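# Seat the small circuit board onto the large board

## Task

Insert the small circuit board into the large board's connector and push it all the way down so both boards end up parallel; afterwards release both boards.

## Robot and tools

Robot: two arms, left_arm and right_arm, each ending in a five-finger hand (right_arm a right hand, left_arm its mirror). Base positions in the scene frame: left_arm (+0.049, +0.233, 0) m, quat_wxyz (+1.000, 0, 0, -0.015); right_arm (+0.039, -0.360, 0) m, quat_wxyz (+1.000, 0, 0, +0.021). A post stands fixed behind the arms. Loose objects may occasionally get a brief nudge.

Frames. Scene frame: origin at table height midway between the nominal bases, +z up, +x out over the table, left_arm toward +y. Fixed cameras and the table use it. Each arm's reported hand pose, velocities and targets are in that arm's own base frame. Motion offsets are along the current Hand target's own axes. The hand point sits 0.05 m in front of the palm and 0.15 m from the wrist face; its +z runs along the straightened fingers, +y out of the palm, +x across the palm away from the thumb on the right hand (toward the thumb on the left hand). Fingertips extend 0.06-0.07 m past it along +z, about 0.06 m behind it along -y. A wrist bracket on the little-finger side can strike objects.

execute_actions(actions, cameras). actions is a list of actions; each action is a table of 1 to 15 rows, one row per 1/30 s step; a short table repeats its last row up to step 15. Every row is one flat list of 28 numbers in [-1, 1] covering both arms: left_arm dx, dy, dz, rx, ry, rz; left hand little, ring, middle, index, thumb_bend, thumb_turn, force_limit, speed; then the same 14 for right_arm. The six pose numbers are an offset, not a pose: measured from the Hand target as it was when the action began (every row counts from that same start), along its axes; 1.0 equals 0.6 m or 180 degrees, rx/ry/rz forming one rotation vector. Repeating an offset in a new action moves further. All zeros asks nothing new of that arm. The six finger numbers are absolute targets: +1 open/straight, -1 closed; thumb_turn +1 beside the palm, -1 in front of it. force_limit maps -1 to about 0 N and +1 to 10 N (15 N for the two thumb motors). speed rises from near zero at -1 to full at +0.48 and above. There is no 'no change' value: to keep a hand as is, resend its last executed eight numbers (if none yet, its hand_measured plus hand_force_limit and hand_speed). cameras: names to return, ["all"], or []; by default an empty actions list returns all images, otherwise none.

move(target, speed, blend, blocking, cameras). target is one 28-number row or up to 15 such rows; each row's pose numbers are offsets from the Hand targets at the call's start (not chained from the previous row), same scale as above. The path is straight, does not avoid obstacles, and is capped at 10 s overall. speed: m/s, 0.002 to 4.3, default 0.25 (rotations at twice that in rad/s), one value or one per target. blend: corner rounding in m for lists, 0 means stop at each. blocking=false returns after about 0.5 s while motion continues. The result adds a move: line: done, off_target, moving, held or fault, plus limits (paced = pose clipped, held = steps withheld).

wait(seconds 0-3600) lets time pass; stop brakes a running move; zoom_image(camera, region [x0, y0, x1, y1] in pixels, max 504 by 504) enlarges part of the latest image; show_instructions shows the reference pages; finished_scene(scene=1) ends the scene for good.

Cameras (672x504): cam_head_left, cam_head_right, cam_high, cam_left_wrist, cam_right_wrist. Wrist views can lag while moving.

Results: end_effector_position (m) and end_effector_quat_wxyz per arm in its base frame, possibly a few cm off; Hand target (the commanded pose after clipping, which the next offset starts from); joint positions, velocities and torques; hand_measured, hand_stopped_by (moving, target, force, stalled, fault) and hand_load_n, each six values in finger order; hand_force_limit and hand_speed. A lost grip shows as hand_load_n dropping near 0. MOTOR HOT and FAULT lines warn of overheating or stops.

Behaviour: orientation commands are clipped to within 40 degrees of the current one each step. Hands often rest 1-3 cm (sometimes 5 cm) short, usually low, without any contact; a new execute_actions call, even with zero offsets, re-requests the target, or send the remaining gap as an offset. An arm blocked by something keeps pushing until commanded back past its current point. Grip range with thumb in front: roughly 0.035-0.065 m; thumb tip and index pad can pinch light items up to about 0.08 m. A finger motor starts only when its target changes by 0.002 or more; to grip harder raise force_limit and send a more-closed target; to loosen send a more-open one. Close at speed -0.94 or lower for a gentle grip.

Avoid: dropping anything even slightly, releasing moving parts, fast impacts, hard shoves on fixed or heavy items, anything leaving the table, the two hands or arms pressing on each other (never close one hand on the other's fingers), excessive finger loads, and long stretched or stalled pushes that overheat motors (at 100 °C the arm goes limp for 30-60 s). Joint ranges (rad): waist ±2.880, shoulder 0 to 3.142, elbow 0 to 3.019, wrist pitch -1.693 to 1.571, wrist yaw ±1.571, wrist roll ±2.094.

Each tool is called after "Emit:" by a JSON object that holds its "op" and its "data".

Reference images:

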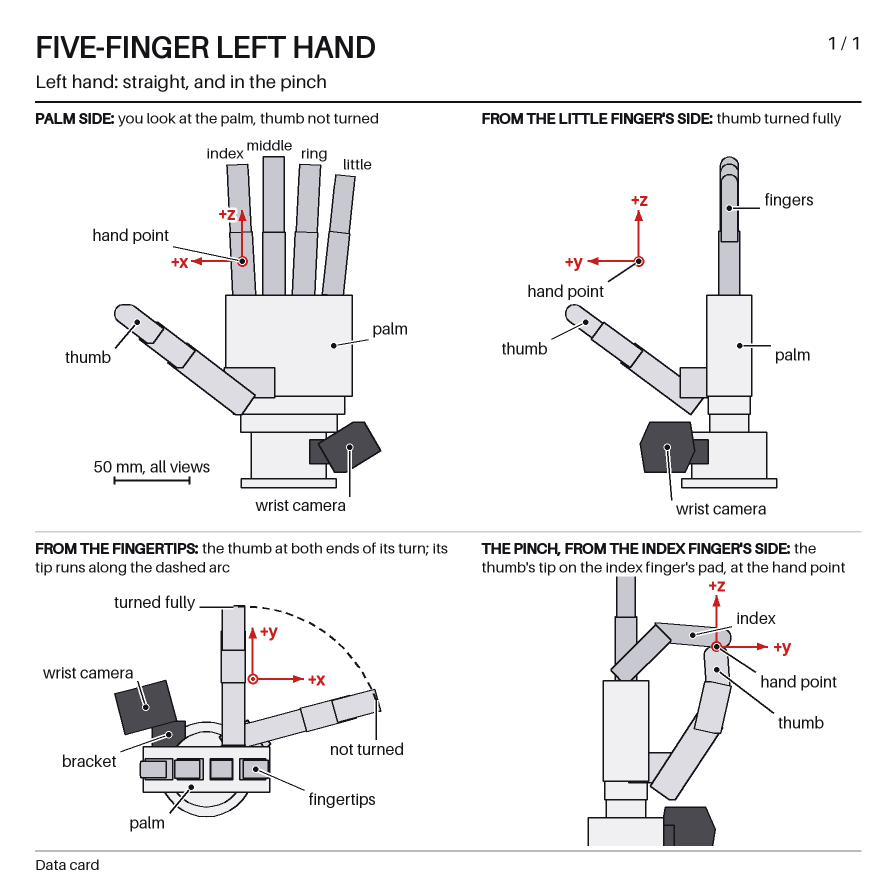

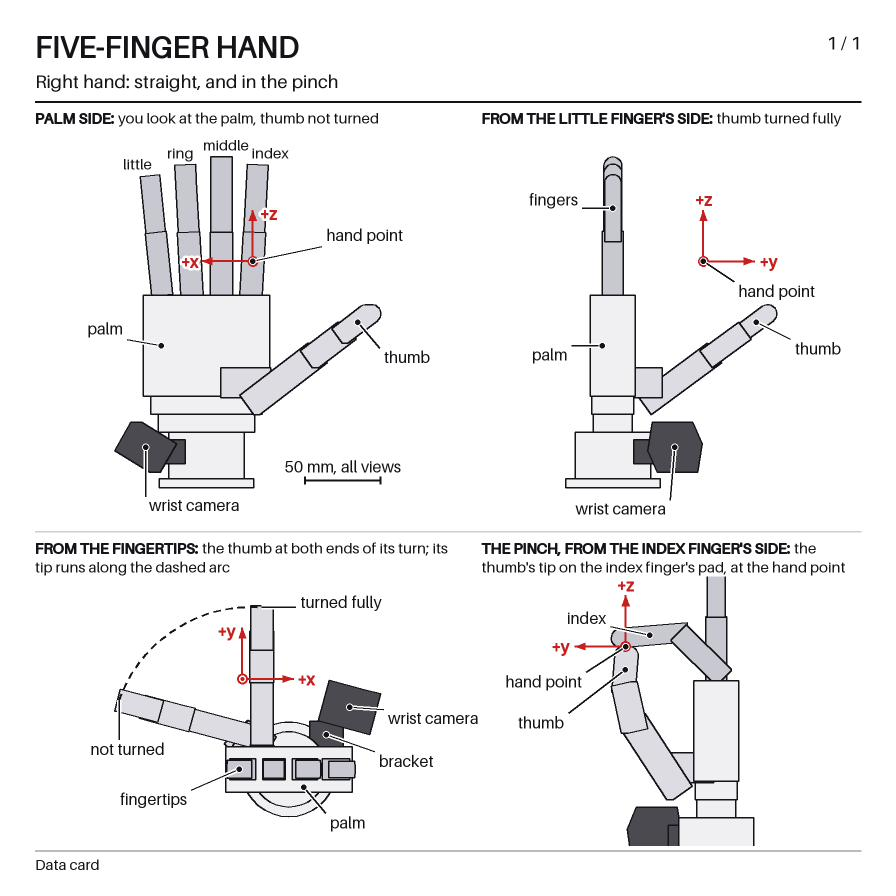

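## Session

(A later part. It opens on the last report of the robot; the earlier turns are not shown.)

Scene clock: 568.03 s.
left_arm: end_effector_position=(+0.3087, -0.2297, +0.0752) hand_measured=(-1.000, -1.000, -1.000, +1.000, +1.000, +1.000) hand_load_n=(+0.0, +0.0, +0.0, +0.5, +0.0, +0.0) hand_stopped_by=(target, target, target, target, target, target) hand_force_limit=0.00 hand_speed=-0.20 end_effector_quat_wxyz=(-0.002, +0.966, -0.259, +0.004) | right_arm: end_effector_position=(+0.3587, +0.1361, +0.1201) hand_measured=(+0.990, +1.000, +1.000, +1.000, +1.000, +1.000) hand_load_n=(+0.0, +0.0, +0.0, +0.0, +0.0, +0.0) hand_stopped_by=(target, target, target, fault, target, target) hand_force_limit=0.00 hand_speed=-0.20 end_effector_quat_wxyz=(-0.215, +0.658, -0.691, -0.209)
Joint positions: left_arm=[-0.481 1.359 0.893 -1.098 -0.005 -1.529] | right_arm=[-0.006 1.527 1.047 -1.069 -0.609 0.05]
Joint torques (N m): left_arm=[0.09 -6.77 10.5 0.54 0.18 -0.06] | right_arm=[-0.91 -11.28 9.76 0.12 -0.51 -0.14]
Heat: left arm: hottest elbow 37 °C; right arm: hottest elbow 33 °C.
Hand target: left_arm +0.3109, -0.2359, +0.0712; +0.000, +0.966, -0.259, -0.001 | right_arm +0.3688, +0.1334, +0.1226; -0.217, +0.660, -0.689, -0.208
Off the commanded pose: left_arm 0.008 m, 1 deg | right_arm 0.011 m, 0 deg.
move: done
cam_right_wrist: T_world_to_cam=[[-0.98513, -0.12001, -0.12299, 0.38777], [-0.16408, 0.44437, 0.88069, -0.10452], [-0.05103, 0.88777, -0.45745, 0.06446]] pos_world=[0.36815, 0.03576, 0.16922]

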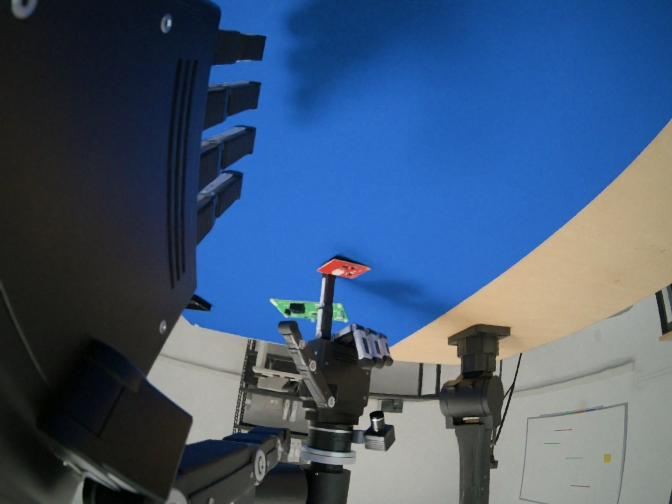

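Emit:
{"op": "move", "data": {"target": [[0.0275,0.034,0,0,0,0,-1,-1,-1,1,1,1,0,-0.2,0,0,0,0,0,0,0.99,1,1,1,1,1,0,-0.2]], "cameras": ["cam_right_wrist","cam_left_wrist"], "speed": 0.05}}

Emit:
{"op": "zoom_image", "data": {"camera": "cam_right_wrist", "region": [240, 210, 400, 330]}}

Scene clock: 576.93 s.
left_arm: end_effector_position=(+0.3092, -0.2364, +0.0724) hand_measured=(-1.000, -1.000, -1.000, +1.000, +1.000, +1.000) hand_load_n=(+0.0, +0.0, +0.0, +0.5, +0.0, +0.0) hand_stopped_by=(target, target, target, target, target, target) hand_force_limit=0.00 hand_speed=-0.20 end_effector_quat_wxyz=(-0.017, +0.970, -0.241, +0.001) | right_arm: end_effector_position=(+0.3587, +0.1361, +0.1201) hand_measured=(+0.990, +1.000, +1.000, +1.000, +1.000, +1.000) hand_load_n=(+0.0, +0.0, +0.0, +0.0, +0.0, +0.0) hand_stopped_by=(target, target, target, fault, target, target) hand_force_limit=0.00 hand_speed=-0.20 end_effector_quat_wxyz=(-0.215, +0.658, -0.691, -0.209)
Joint positions: left_arm=[-0.516 1.374 0.905 -1.11 -0.034 -1.6] | right_arm=[-0.006 1.527 1.047 -1.069 -0.609 0.05]
Joint torques (N m): left_arm=[-2.67 -5.42 13.11 0.87 1.15 0.08] | right_arm=[-1.14 -11.4 9.69 0.13 -0.51 -0.16]
Heat: left arm: hottest elbow 38 °C; right arm: hottest elbow 33 °C.
Hand target: left_arm +0.3149, -0.2618, +0.0712; +0.000, +0.966, -0.259, -0.001 | right_arm +0.3688, +0.1334, +0.1226; -0.217, +0.660, -0.689, -0.208
Off the commanded pose: left_arm 0.026 m, 3 deg | right_arm 0.011 m, 0 deg.
move: off_target (left_arm)
cam_left_wrist: T_world_to_cam=[[0.69447, 0.71926, -0.01911, -0.03812], [0.62349, -0.58832, 0.51492, -0.37397], [0.35912, -0.36951, -0.85703, -0.01904]] pos_world=[0.26648, -0.19964, 0.17552]
cam_right_wrist: T_world_to_cam=[[-0.98513, -0.12001, -0.12299, 0.38777], [-0.16408, 0.44437, 0.88069, -0.10452], [-0.05103, 0.88777, -0.45745, 0.06446]] pos_world=[0.36815, 0.03576, 0.16922]
Images, in order (width x height): cam_left_wrist 672x504, cam_right_wrist 672x504.

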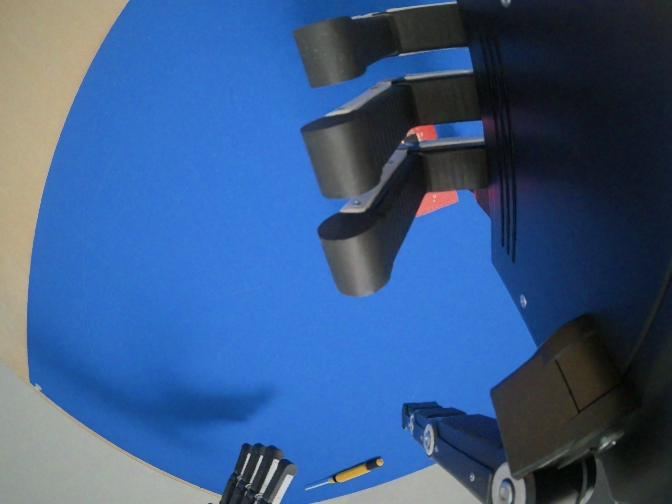

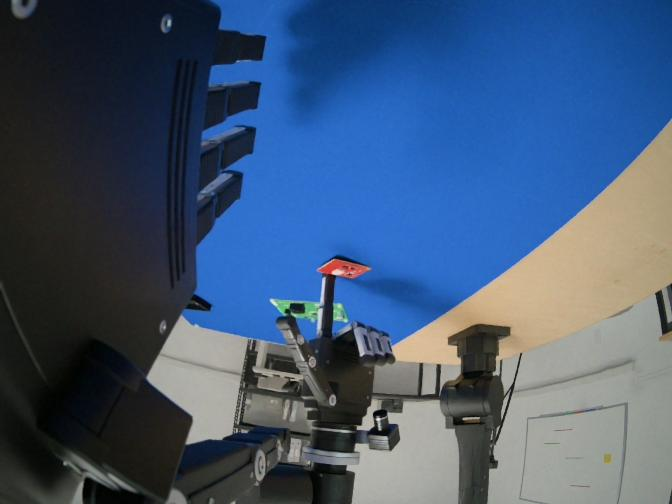

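Scaled by 3.150 from the camera's image (finer frame: 960x720).

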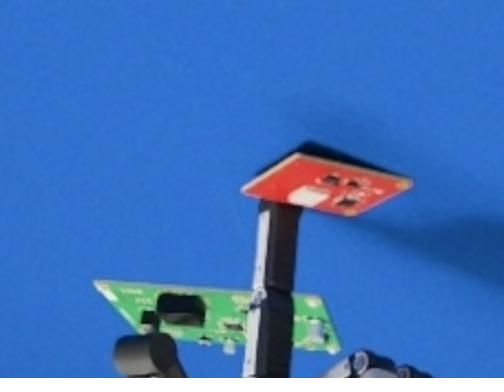

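Emit:
{"op": "move", "data": {"target": [[0,-0.045,-0.02,0,0,0,-1,-1,-1,1,1,1,0,-0.2,0,0,0,0,0,0,0.99,1,1,1,1,1,0,-0.2],[0,-0.03,-0.0125,0,0,0,-1,-1,-1,1,1,1,0,-0.2,0,0,0,0,0,0,0.99,1,1,1,1,1,0,-0.2],[0.005,0.0,-0.0125,0,0,0,-1,-1,-1,1,1,1,0,-0.2,0,0,0,0,0,0,0.99,1,1,1,1,1,0,-0.2]], "cameras": ["cam_right_wrist"], "speed": 0.05}}

Emit:
{"op": "zoom_image", "data": {"camera": "cam_right_wrist", "region": [240, 210, 400, 330]}}

Scene clock: 586.83 s.
left_arm: end_effector_position=(+0.3072, -0.2469, +0.0744) hand_measured=(-1.000, -1.000, -1.000, +1.000, +1.000, +1.000) hand_load_n=(+0.0, +0.5, +0.0, +0.0, -0.5, +0.0) hand_stopped_by=(target, target, target, target, target, target) hand_force_limit=0.00 hand_speed=-0.20 end_effector_quat_wxyz=(-0.009, +0.967, -0.254, -0.006) | right_arm: end_effector_position=(+0.3587, +0.1361, +0.1201) hand_measured=(+0.990, +1.000, +1.000, +1.000, +1.000, +1.000) hand_load_n=(+0.0, +0.0, +0.0, +0.0, +0.0, +0.0) hand_stopped_by=(target, target, target, fault, target, target) hand_force_limit=0.00 hand_speed=-0.20 end_effector_quat_wxyz=(-0.215, +0.658, -0.691, -0.209)
Joint positions: left_arm=[-0.531 1.391 0.926 -1.121 -0.014 -1.589] | right_arm=[-0.006 1.527 1.047 -1.069 -0.609 0.05]
Joint torques (N m): left_arm=[-1.73 -6.3 13.03 0.75 0.51 -0.05] | right_arm=[-1.14 -10.87 9.73 0.06 -0.52 -0.14]
Heat: left arm: hottest elbow 38 °C; right arm: hottest elbow 33 °C.
Hand target: left_arm +0.3177, -0.2633, +0.0788; +0.000, +0.966, -0.259, +0.000 | right_arm +0.3688, +0.1334, +0.1226; -0.217, +0.660, -0.689, -0.208
Off the commanded pose: left_arm 0.020 m, 1 deg | right_arm 0.011 m, 0 deg.
move: off_target (left_arm)
cam_right_wrist: T_world_to_cam=[[-0.98513, -0.12001, -0.12299, 0.38777], [-0.16408, 0.44437, 0.88069, -0.10452], [-0.05103, 0.88777, -0.45745, 0.06446]] pos_world=[0.36815, 0.03576, 0.16922]

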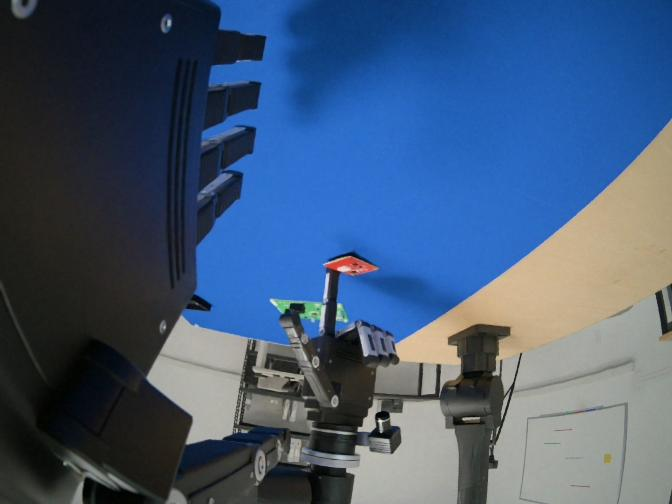

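Scaled by 3.150 from the camera's image (finer frame: 960x720).

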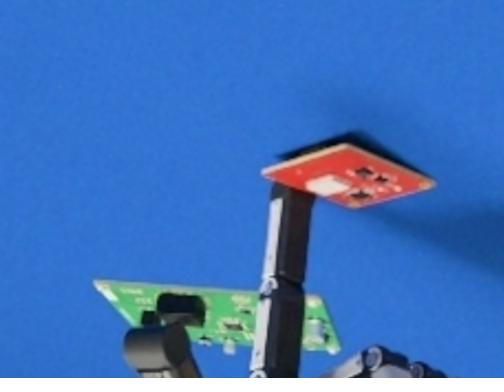

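Emit:
{"op": "move", "data": {"target": [[-0.02,-0.04,-0.012,0,0,0,-1,-1,-1,1,1,1,0,-0.2,0,0,0,0,0,0,0.99,1,1,1,1,1,0,-0.2],[-0.0077,0.0467,-0.0075,0,0,0,-1,-1,-1,1,1,1,0,-0.2,0,0,0,0,0,0,0.99,1,1,1,1,1,0,-0.2]], "cameras": ["cam_right_wrist"], "speed": 0.05}}

Emit:
{"op": "zoom_image", "data": {"camera": "cam_right_wrist", "region": [240, 210, 400, 330]}}

Scene clock: 600.30 s.
left_arm: end_effector_position=(+0.2896, -0.2725, +0.0753) hand_measured=(-1.000, -1.000, -1.000, +1.000, +1.000, +1.000) hand_load_n=(+0.0, +0.0, +0.0, +0.0, +0.0, +0.0) hand_stopped_by=(target, target, target, target, target, target) hand_force_limit=0.00 hand_speed=-0.20 end_effector_quat_wxyz=(-0.005, +0.966, -0.258, -0.007) | right_arm: end_effector_position=(+0.3587, +0.1361, +0.1201) hand_measured=(+0.990, +1.000, +1.000, +1.000, +1.000, +1.000) hand_load_n=(+0.0, +0.0, +0.0, +0.0, +0.0, +0.0) hand_stopped_by=(target, target, target, fault, target, target) hand_force_limit=0.00 hand_speed=-0.20 end_effector_quat_wxyz=(-0.215, +0.658, -0.691, -0.209)
Joint positions: left_arm=[-0.612 1.39 0.926 -1.124 -0.005 -1.66] | right_arm=[-0.006 1.527 1.047 -1.069 -0.609 0.05]
Joint torques (N m): left_arm=[-0.5 -7.77 13.12 0.35 0.17 -0.01] | right_arm=[-1.14 -11.16 9.72 0.05 -0.51 -0.15]
Heat: left arm: hottest elbow 39 °C; right arm: hottest elbow 33 °C.
Hand target: left_arm +0.2997, -0.2853, +0.0833; +0.000, +0.966, -0.259, +0.000 | right_arm +0.3688, +0.1334, +0.1226; -0.217, +0.660, -0.689, -0.208
Off the commanded pose: left_arm 0.018 m, 1 deg | right_arm 0.011 m, 0 deg.
move: off_target (left_arm)
cam_right_wrist: T_world_to_cam=[[-0.98513, -0.12001, -0.12299, 0.38777], [-0.16408, 0.44437, 0.88069, -0.10452], [-0.05103, 0.88777, -0.45745, 0.06446]] pos_world=[0.36815, 0.03576, 0.16922]

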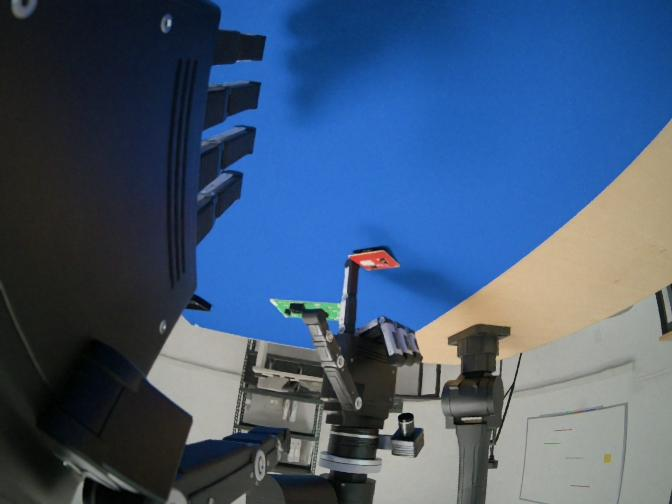

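Scaled by 3.150 from the camera's image (finer frame: 960x720).

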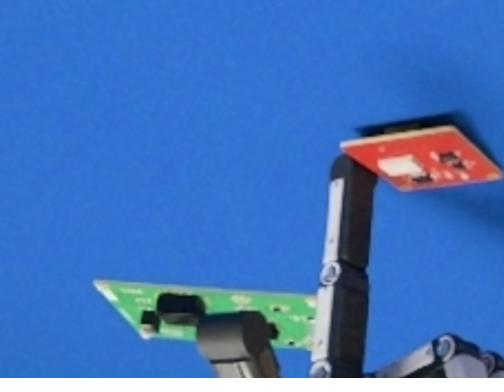

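Emit:
{"op": "move", "data": {"target": [[0,0,-0.111,0,0,0,-1,-1,-1,1,1,1,0,-0.2,0,0,0,0,0,0,0.99,1,1,1,1,1,0,-0.2],[-0.0403,-0.089,-0.0445,0.2973,0.1023,0.1939,1,1,1,0.4,0.6,-0.82,0,-0.2,0,0,0,0,0,0,0.99,1,1,1,1,1,0,-0.2]], "cameras": ["cam_right_wrist","cam_left_wrist","cam_head_right"], "speed": 0.15}}

Scene clock: 677.13 s.
left_arm: end_effector_position=(+0.3089, -0.2283, +0.1123) hand_measured=(+1.000, +1.000, +1.000, +0.400, +0.600, -0.820) hand_load_n=(+0.0, +0.0, +0.0, +0.0, +0.0, +0.0) hand_stopped_by=(target, target, target, target, target, target) hand_force_limit=0.00 hand_speed=-0.20 end_effector_quat_wxyz=(-0.387, +0.737, -0.491, +0.257) | right_arm: end_effector_position=(+0.3587, +0.1361, +0.1201) hand_measured=(+0.990, +1.000, +1.000, +1.000, +1.000, +1.000) hand_load_n=(+0.0, +0.0, +0.0, +0.0, +0.0, -0.5) hand_stopped_by=(target, target, target, fault, target, target) hand_force_limit=0.00 hand_speed=-0.20 end_effector_quat_wxyz=(-0.215, +0.658, -0.691, -0.209)
Joint positions: left_arm=[-0.94 1.176 0.732 -0.802 -0.929 -1.171] | right_arm=[-0.006 1.527 1.047 -1.069 -0.609 0.05]
Joint torques (N m): left_arm=[-0.56 -7.41 8.79 1.43 -0.71 0.16] | right_arm=[-1.03 -11.16 9.69 0.09 -0.52 -0.15]
Heat: left arm: hottest elbow 42 °C; right arm: hottest elbow 33 °C.
Hand target: left_arm +0.3053, -0.2270, +0.1100; -0.387, +0.733, -0.495, +0.260 | right_arm +0.3688, +0.1334, +0.1226; -0.217, +0.660, -0.689, -0.208
Off the commanded pose: left_arm 0.004 m, 1 deg | right_arm 0.011 m, 0 deg.
move: done
cam_left_wrist: T_world_to_cam=[[0.64746, -0.03113, 0.76146, -0.28749], [-0.19394, -0.973, 0.12512, -0.18109], [0.73701, -0.22868, -0.63602, -0.0912]] pos_world=[0.21823, -0.20601, 0.18357]
cam_right_wrist: T_world_to_cam=[[-0.98513, -0.12001, -0.12299, 0.38777], [-0.16408, 0.44437, 0.88069, -0.10452], [-0.05103, 0.88777, -0.45745, 0.06446]] pos_world=[0.36815, 0.03576, 0.16922]
Images, in order (width x height): cam_head_right 672x504, cam_left_wrist 672x504, cam_right_wrist 672x504.

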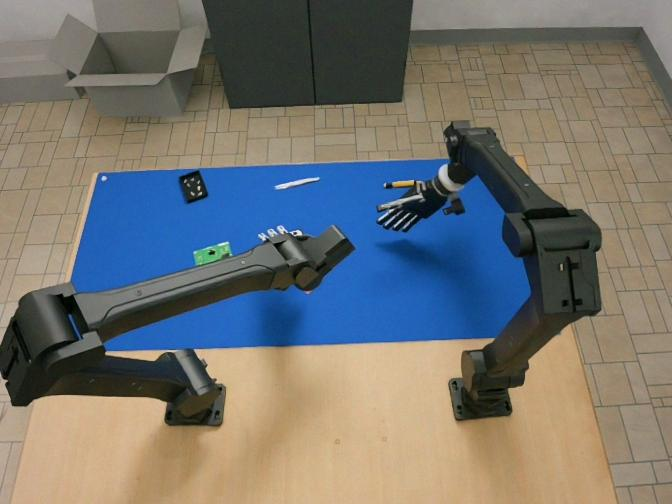

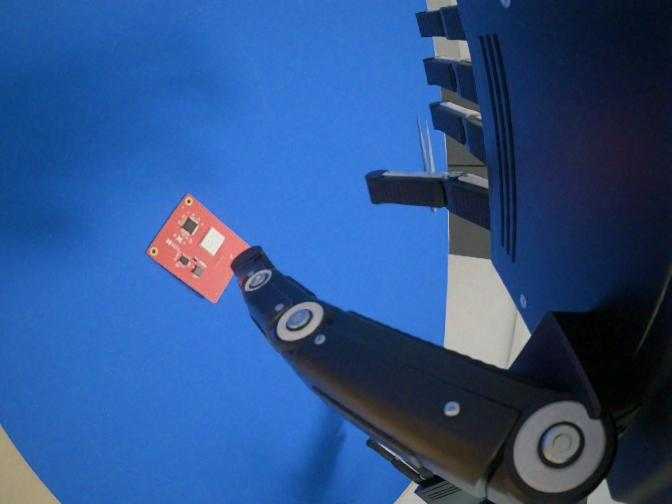

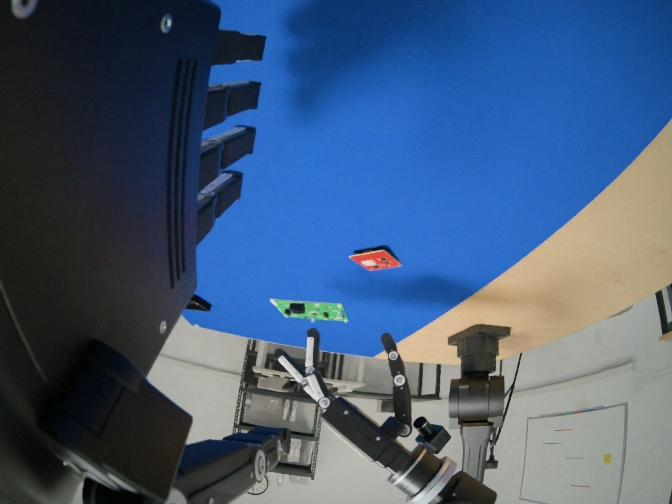

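Emit:
{"op": "zoom_image", "data": {"camera": "cam_left_wrist", "region": [130, 150, 430, 350]}}

Emit:
{"op": "zoom_image", "data": {"camera": "cam_right_wrist", "region": [330, 230, 430, 290]}}

Scaled by 1.680 from the camera's image (finer frame: 960x720).

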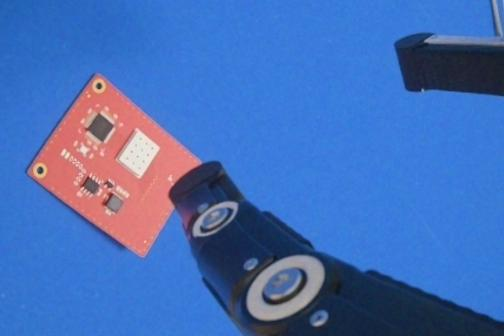

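Scaled by 5.040 from the camera's image (finer frame: 960x720).

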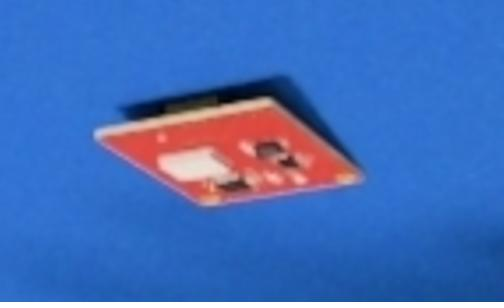

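Emit:
{"op": "move", "data": {"target": [[0.037,0.0378,0.0253,0,-0.1055,-0.0721,1,1,1,0.4,0.6,-0.82,0,-0.2,0,0,0,0,0,0,0.99,1,1,1,1,1,0,-0.2]], "cameras": ["cam_right_wrist","cam_left_wrist"], "speed": 0.1}}

Emit:
{"op": "zoom_image", "data": {"camera": "cam_left_wrist", "region": [130, 150, 430, 350]}}

Emit:
{"op": "zoom_image", "data": {"camera": "cam_right_wrist", "region": [290, 230, 470, 360]}}

Scene clock: 736.17 s.
left_arm: end_effector_position=(+0.3059, -0.2310, +0.0756) hand_measured=(+1.000, +1.000, +1.000, +0.400, +0.600, -0.820) hand_load_n=(+0.0, +0.0, +0.0, +0.0, +0.0, +0.0) hand_stopped_by=(target, target, target, target, target, target) hand_force_limit=0.00 hand_speed=-0.20 end_effector_quat_wxyz=(-0.437, +0.814, -0.343, +0.169) | right_arm: end_effector_position=(+0.3587, +0.1361, +0.1201) hand_measured=(+0.990, +1.000, +1.000, +1.000, +1.000, +1.000) hand_load_n=(+0.0, +0.0, +0.0, +0.0, +0.0, +0.0) hand_stopped_by=(target, target, target, fault, target, target) hand_force_limit=0.00 hand_speed=-0.20 end_effector_quat_wxyz=(-0.215, +0.658, -0.691, -0.209)
Joint positions: left_arm=[-0.992 1.501 0.925 -1.311 -0.941 -1.926] | right_arm=[-0.006 1.527 1.047 -1.069 -0.609 0.05]
Joint torques (N m): left_arm=[-0.03 -7.88 12.34 -0.38 -0.5 -0.09] | right_arm=[-1.32 -11.4 9.74 0.03 -0.51 -0.14]
Heat: left arm: hottest elbow 36 °C; right arm: hottest elbow 33 °C.
Hand target: left_arm +0.3135, -0.2476, +0.0827; -0.432, +0.817, -0.338, +0.178 | right_arm +0.3688, +0.1334, +0.1226; -0.217, +0.660, -0.689, -0.208
Off the commanded pose: left_arm 0.020 m, 1 deg | right_arm 0.011 m, 0 deg.
move: off_target (left_arm)
cam_left_wrist: T_world_to_cam=[[0.61861, 0.19975, 0.75988, -0.19535], [0.19105, -0.97636, 0.10113, -0.29651], [0.76211, 0.08262, -0.64215, -0.04819]] pos_world=[0.21422, -0.2465, 0.14748]
cam_right_wrist: T_world_to_cam=[[-0.98513, -0.12001, -0.12299, 0.38777], [-0.16408, 0.44437, 0.88069, -0.10452], [-0.05103, 0.88777, -0.45745, 0.06446]] pos_world=[0.36815, 0.03576, 0.16922]
Images, in order (width x height): cam_left_wrist 672x504, cam_right_wrist 672x504.

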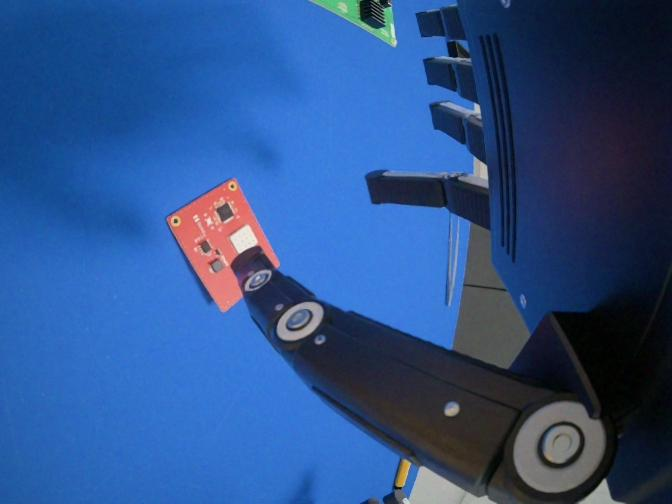

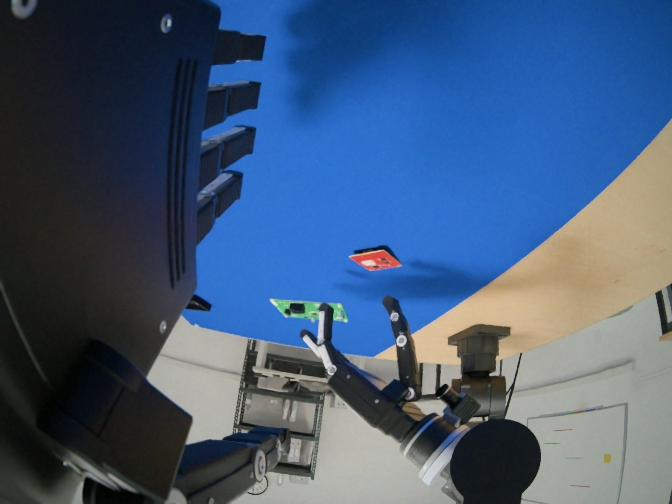

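Scaled by 1.680 from the camera's image (finer frame: 960x720).

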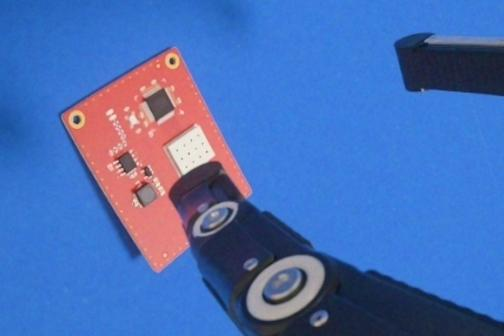

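Scaled by 2.800 from the camera's image (finer frame: 960x720).

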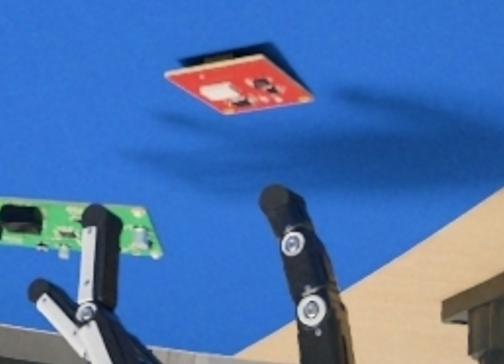

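Emit:
{"op": "move", "data": {"target": [[0.0223,0.0472,0.0197,0,0,0,1,1,1,0.4,0.6,-0.82,0,-0.2,0,0,0,0,0,0,0.99,1,1,1,1,1,0,-0.2]], "cameras": ["cam_right_wrist","cam_left_wrist"], "speed": 0.08}}

Emit:
{"op": "zoom_image", "data": {"camera": "cam_left_wrist", "region": [180, 110, 430, 350]}}

Emit:
{"op": "zoom_image", "data": {"camera": "cam_right_wrist", "region": [290, 230, 470, 360]}}

Scene clock: 758.43 s.
left_arm: end_effector_position=(+0.3083, -0.2414, +0.0475) hand_measured=(+1.000, +1.000, +1.000, +0.400, +0.600, -0.820) hand_load_n=(+0.0, +0.0, +0.0, +0.0, +0.0, +0.0) hand_stopped_by=(target, target, target, target, target, target) hand_force_limit=0.00 hand_speed=-0.20 end_effector_quat_wxyz=(-0.443, +0.811, -0.347, +0.162) | right_arm: end_effector_position=(+0.3587, +0.1361, +0.1201) hand_measured=(+0.990, +1.000, +1.000, +1.000, +1.000, +1.000) hand_load_n=(+0.0, +0.0, +0.0, +0.0, +0.0, +0.0) hand_stopped_by=(target, target, target, fault, target, target) hand_force_limit=0.00 hand_speed=-0.20 end_effector_quat_wxyz=(-0.215, +0.658, -0.691, -0.209)
Joint positions: left_arm=[-1.001 1.586 0.934 -1.268 -0.937 -1.941] | right_arm=[-0.006 1.527 1.047 -1.069 -0.609 0.05]
Joint torques (N m): left_arm=[-0.73 -8.76 11.56 0.34 -0.54 -0.05] | right_arm=[-1.08 -11.46 9.62 0.1 -0.51 -0.15]
Heat: left arm: hottest elbow 38 °C; right arm: hottest elbow 33 °C.
Hand target: left_arm +0.3185, -0.2614, +0.0526; -0.432, +0.817, -0.338, +0.178 | right_arm +0.3688, +0.1334, +0.1226; -0.217, +0.660, -0.689, -0.208
Off the commanded pose: left_arm 0.023 m, 3 deg | right_arm 0.011 m, 0 deg.
move: off_target (left_arm)
cam_left_wrist: T_world_to_cam=[[0.62728, 0.18668, 0.75609, -0.17922], [0.19239, -0.9779, 0.08183, -0.30411], [0.75466, 0.09413, -0.64933, -0.06176]] pos_world=[0.21754, -0.25812, 0.12029]
cam_right_wrist: T_world_to_cam=[[-0.98513, -0.12001, -0.12299, 0.38777], [-0.16408, 0.44437, 0.88069, -0.10452], [-0.05103, 0.88777, -0.45745, 0.06446]] pos_world=[0.36815, 0.03576, 0.16922]
Images, in order (width x height): cam_left_wrist 672x504, cam_right_wrist 672x504.

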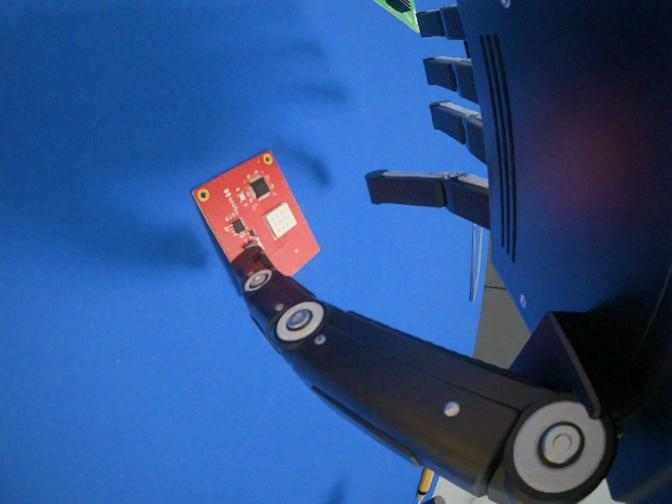

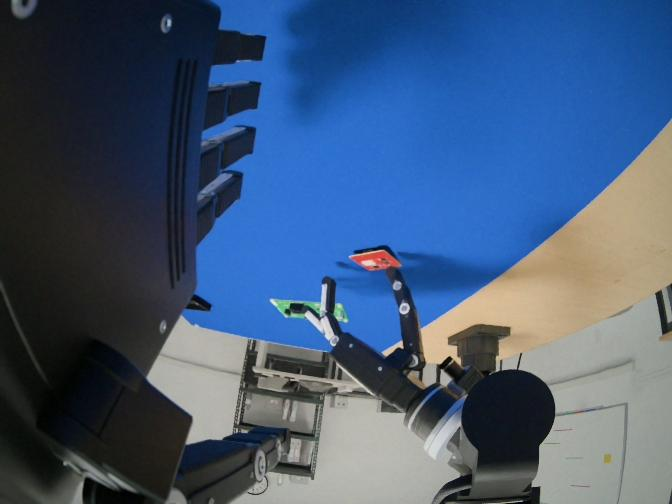

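Scaled by 2.016 from the camera's image (finer frame: 960x720).

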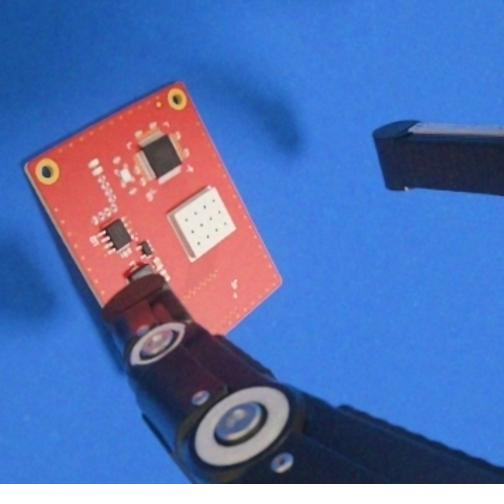

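Scaled by 2.800 from the camera's image (finer frame: 960x720).

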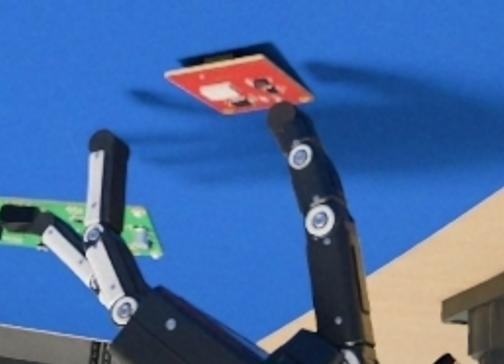

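Emit:
{"op": "move", "data": {"target": [[-0.0012,0.0199,0.0093,0,0,0,1,1,1,0.4,0.6,-0.82,0,-0.2,0,0,0,0,0,0,0.99,1,1,1,1,1,0,-0.2]], "cameras": ["cam_right_wrist","cam_left_wrist"], "speed": 0.05}}

Emit:
{"op": "zoom_image", "data": {"camera": "cam_left_wrist", "region": [180, 110, 430, 350]}}

Emit:
{"op": "zoom_image", "data": {"camera": "cam_right_wrist", "region": [290, 230, 470, 360]}}

Scene clock: 803.07 s.
left_arm: end_effector_position=(+0.3099, -0.2474, +0.0386) hand_measured=(+1.000, +1.000, +1.000, +0.400, +0.600, -0.820) hand_load_n=(+0.0, +0.0, -0.5, +0.0, +0.0, +0.0) hand_stopped_by=(target, target, target, target, target, target) hand_force_limit=0.00 hand_speed=-0.20 end_effector_quat_wxyz=(-0.439, +0.813, -0.344, +0.167) | right_arm: end_effector_position=(+0.3587, +0.1361, +0.1201) hand_measured=(+0.990, +1.000, +1.000, +1.000, +1.000, +1.000) hand_load_n=(+0.0, +0.0, +0.0, +0.0, +0.0, +0.0) hand_stopped_by=(target, target, target, fault, target, target) hand_force_limit=0.00 hand_speed=-0.20 end_effector_quat_wxyz=(-0.215, +0.658, -0.691, -0.209)
Joint positions: left_arm=[-1.007 1.61 0.934 -1.238 -0.936 -1.95] | right_arm=[-0.006 1.527 1.047 -1.069 -0.609 0.05]
Joint torques (N m): left_arm=[-0.26 -9.76 10.54 0.54 -0.56 -0.05] | right_arm=[-0.85 -11.4 9.66 0.05 -0.53 -0.13]
Heat: left arm: hottest elbow 37 °C; right arm: hottest elbow 33 °C.
Hand target: left_arm +0.3165, -0.2624, +0.0396; -0.432, +0.817, -0.338, +0.178 | right_arm +0.3688, +0.1334, +0.1226; -0.217, +0.660, -0.689, -0.208
Off the commanded pose: left_arm 0.016 m, 2 deg | right_arm 0.011 m, 0 deg.
move: off_target (left_arm)
cam_left_wrist: T_world_to_cam=[[0.62135, 0.19506, 0.75887, -0.16849], [0.19163, -0.97693, 0.0942, -0.30955], [0.75974, 0.08689, -0.64439, -0.07175]] pos_world=[0.21853, -0.26331, 0.11078]
cam_right_wrist: T_world_to_cam=[[-0.98513, -0.12001, -0.12299, 0.38777], [-0.16408, 0.44437, 0.88069, -0.10452], [-0.05103, 0.88777, -0.45745, 0.06446]] pos_world=[0.36815, 0.03576, 0.16922]
Images, in order (width x height): cam_left_wrist 672x504, cam_right_wrist 672x504.

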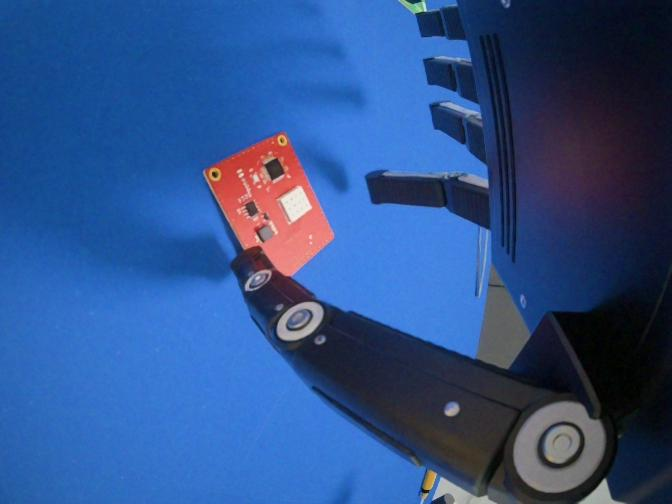

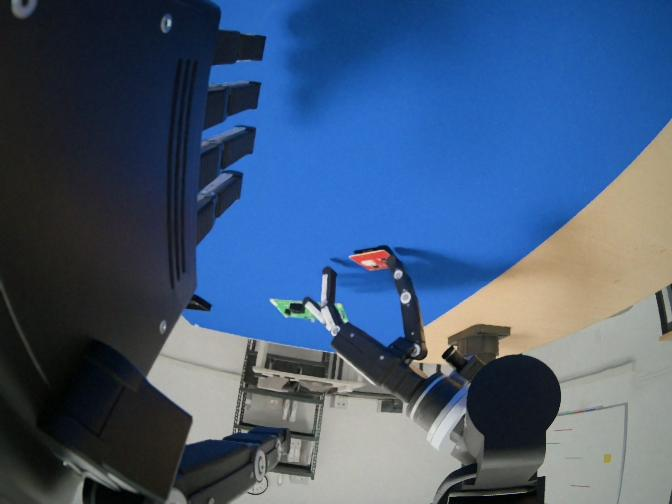

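Scaled by 2.016 from the camera's image (finer frame: 960x720).

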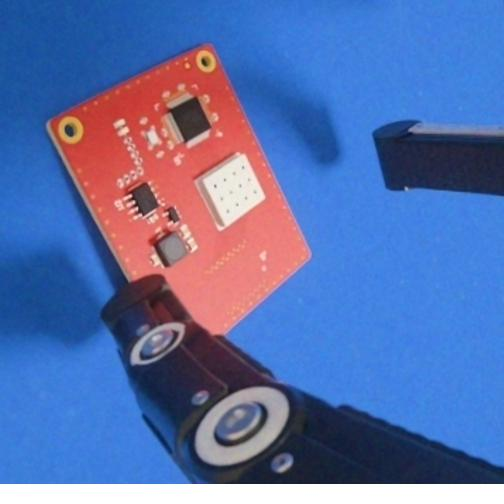

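Scaled by 2.800 from the camera's image (finer frame: 960x720).

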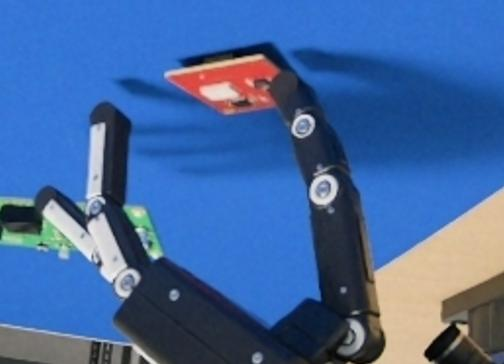

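Emit:
{"op": "move", "data": {"target": [[0,0.0132,0.0133,0,0,0,1,1,1,0.4,0.6,-0.82,0,-0.2,0,0,0,0,0,0,0.99,1,1,1,1,1,0,-0.2]], "cameras": ["cam_right_wrist","cam_left_wrist"], "speed": 0.04}}

Emit:
{"op": "zoom_image", "data": {"camera": "cam_left_wrist", "region": [180, 110, 430, 350]}}

Emit:
{"op": "zoom_image", "data": {"camera": "cam_right_wrist", "region": [290, 230, 470, 360]}}

Scene clock: 820.93 s.
left_arm: end_effector_position=(+0.3138, -0.2534, +0.0314) hand_measured=(+1.000, +1.000, +1.000, +0.400, +0.600, -0.820) hand_load_n=(+0.0, +0.0, +0.0, +0.0, +0.0, +0.0) hand_stopped_by=(target, target, target, target, target, target) hand_force_limit=0.00 hand_speed=-0.20 end_effector_quat_wxyz=(-0.434, +0.816, -0.340, +0.175) | right_arm: end_effector_position=(+0.3587, +0.1361, +0.1201) hand_measured=(+0.990, +1.000, +1.000, +1.000, +1.000, +1.000) hand_load_n=(+0.0, +0.5, +0.0, +0.0, +0.0, +0.0) hand_stopped_by=(target, target, target, fault, target, target) hand_force_limit=0.00 hand_speed=-0.20 end_effector_quat_wxyz=(-0.215, +0.658, -0.691, -0.209)
Joint positions: left_arm=[-1.007 1.627 0.934 -1.2 -0.936 -1.951] | right_arm=[-0.006 1.527 1.047 -1.069 -0.609 0.05]
Joint torques (N m): left_arm=[0.21 -10.34 9.05 0.55 -0.61 -0.01] | right_arm=[-1.03 -11.22 9.77 0.02 -0.5 -0.17]
Heat: left arm: hottest elbow 37 °C; right arm: hottest elbow 33 °C.
Hand target: left_arm +0.3180, -0.2609, +0.0286; -0.431, +0.817, -0.338, +0.178 | right_arm +0.3688, +0.1334, +0.1226; -0.217, +0.660, -0.689, -0.208
Off the commanded pose: left_arm 0.009 m, 1 deg | right_arm 0.011 m, 0 deg.
move: done
cam_left_wrist: T_world_to_cam=[[0.61263, 0.20881, 0.76229, -0.15807], [0.19065, -0.97503, 0.11387, -0.31533], [0.76703, 0.07557, -0.63714, -0.08417]] pos_world=[0.22151, -0.26809, 0.10277]
cam_right_wrist: T_world_to_cam=[[-0.98513, -0.12001, -0.12299, 0.38777], [-0.16408, 0.44437, 0.88069, -0.10452], [-0.05103, 0.88777, -0.45745, 0.06446]] pos_world=[0.36815, 0.03576, 0.16922]
Images, in order (width x height): cam_left_wrist 672x504, cam_right_wrist 672x504.

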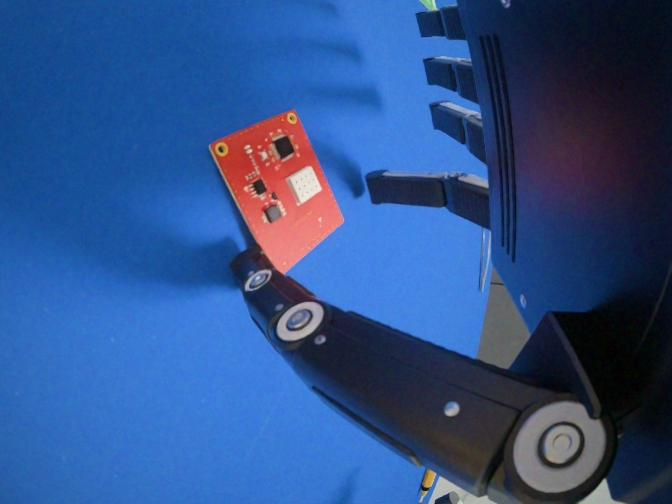

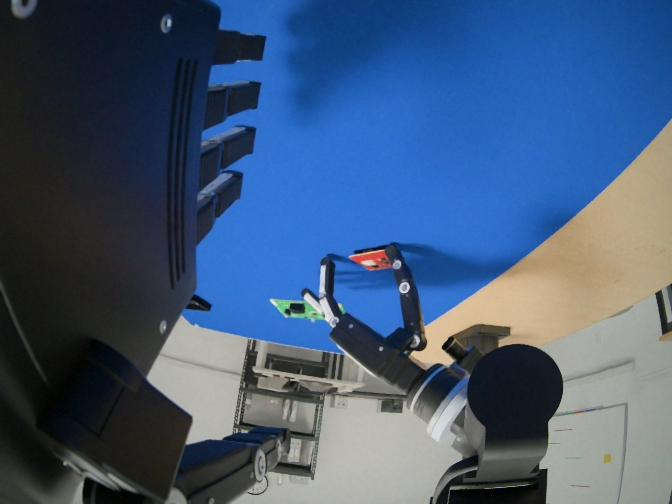

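Scaled by 2.016 from the camera's image (finer frame: 960x720).

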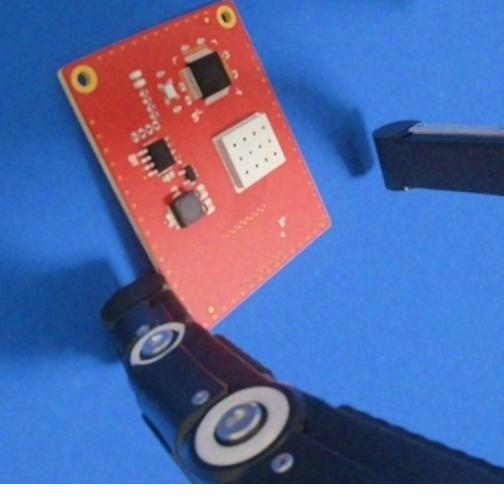

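Scaled by 2.800 from the camera's image (finer frame: 960x720).

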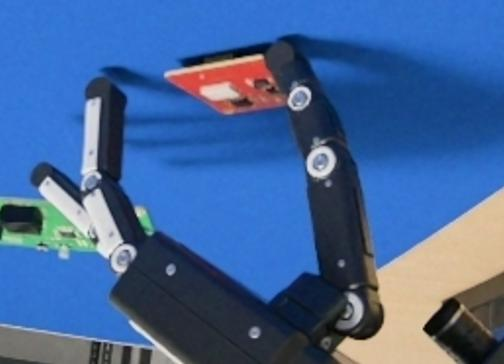

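Emit:
{"op": "move", "data": {"target": [[-0.0117,0.0055,0.0038,0,0,0,1,1,1,0.4,0.6,-0.82,0,-0.2,0,0,0,0,0,0,0.99,1,1,1,1,1,0,-0.2]], "cameras": ["cam_right_wrist","cam_left_wrist"], "speed": 0.04}}

Emit:
{"op": "zoom_image", "data": {"camera": "cam_left_wrist", "region": [180, 110, 430, 350]}}

Emit:
{"op": "zoom_image", "data": {"camera": "cam_right_wrist", "region": [310, 220, 430, 300]}}

Scene clock: 830.17 s.
left_arm: end_effector_position=(+0.3151, -0.2556, +0.0311) hand_measured=(+1.000, +1.000, +1.000, +0.400, +0.600, -0.820) hand_load_n=(+0.0, +0.0, +0.0, +0.0, +0.0, +0.0) hand_stopped_by=(target, target, target, target, target, target) hand_force_limit=0.00 hand_speed=-0.20 end_effector_quat_wxyz=(-0.431, +0.817, -0.338, +0.179) | right_arm: end_effector_position=(+0.3587, +0.1361, +0.1201) hand_measured=(+0.990, +1.000, +1.000, +1.000, +1.000, +1.000) hand_load_n=(+0.0, +0.0, +0.0, +0.0, +0.0, +0.0) hand_stopped_by=(target, target, target, fault, target, target) hand_force_limit=0.00 hand_speed=-0.20 end_effector_quat_wxyz=(-0.215, +0.658, -0.691, -0.209)
Joint positions: left_arm=[-1.007 1.627 0.934 -1.189 -0.936 -1.951] | right_arm=[-0.006 1.527 1.047 -1.069 -0.609 0.05]
Joint torques (N m): left_arm=[0.26 -9.35 7.13 0.35 -0.6 -0.02] | right_arm=[-1.26 -11.11 9.73 0.01 -0.52 -0.13]
Heat: left arm: hottest elbow 36 °C; right arm: hottest elbow 33 °C.
Hand target: left_arm +0.3130, -0.2559, +0.0246; -0.431, +0.817, -0.338, +0.178 | right_arm +0.3688, +0.1334, +0.1226; -0.217, +0.660, -0.689, -0.208
Off the commanded pose: left_arm 0.007 m, 0 deg | right_arm 0.011 m, 0 deg.
move: done
cam_left_wrist: T_world_to_cam=[[0.60811, 0.21601, 0.7639, -0.15512], [0.19, -0.97391, 0.12414, -0.3175], [0.77078, 0.06965, -0.63328, -0.08803]] pos_world=[0.22251, -0.26958, 0.10216]
cam_right_wrist: T_world_to_cam=[[-0.98513, -0.12001, -0.12299, 0.38777], [-0.16408, 0.44437, 0.88069, -0.10452], [-0.05103, 0.88777, -0.45745, 0.06446]] pos_world=[0.36815, 0.03576, 0.16922]
Images, in order (width x height): cam_left_wrist 672x504, cam_right_wrist 672x504.

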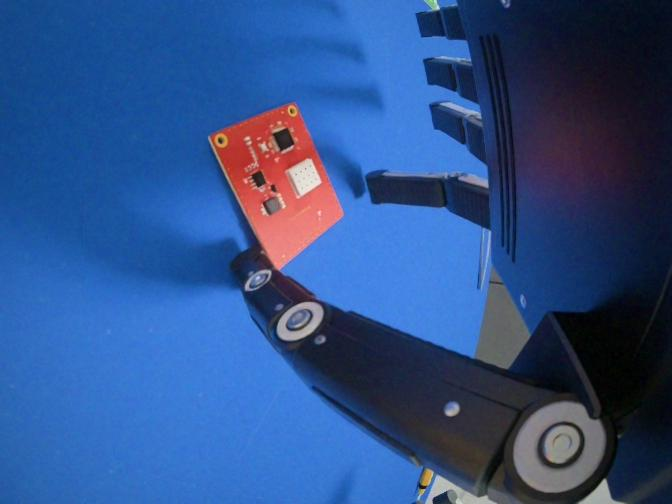

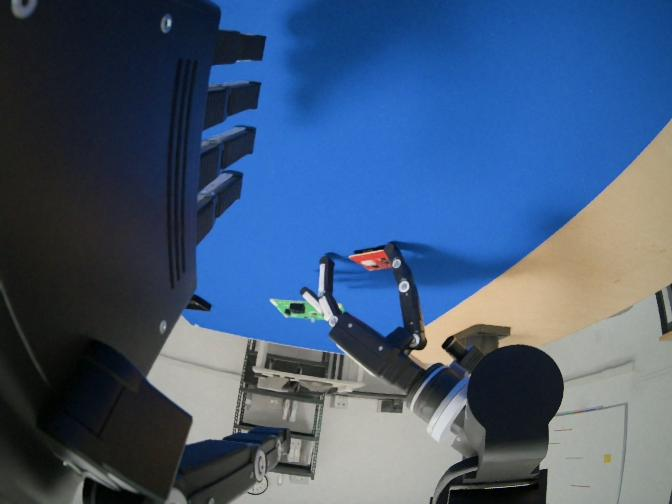

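Scaled by 2.016 from the camera's image (finer frame: 960x720).

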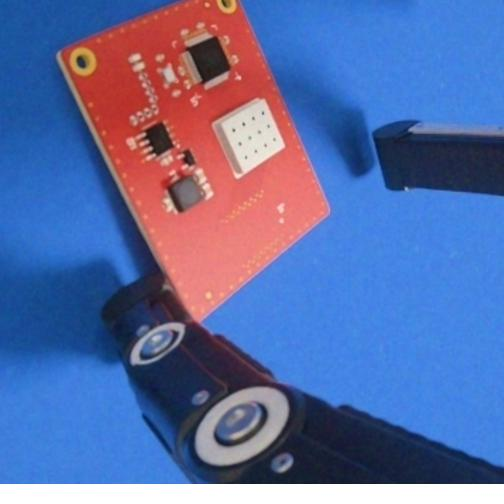

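Scaled by 4.200 from the camera's image (finer frame: 960x720).

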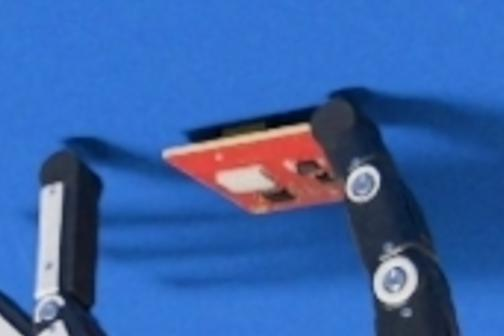

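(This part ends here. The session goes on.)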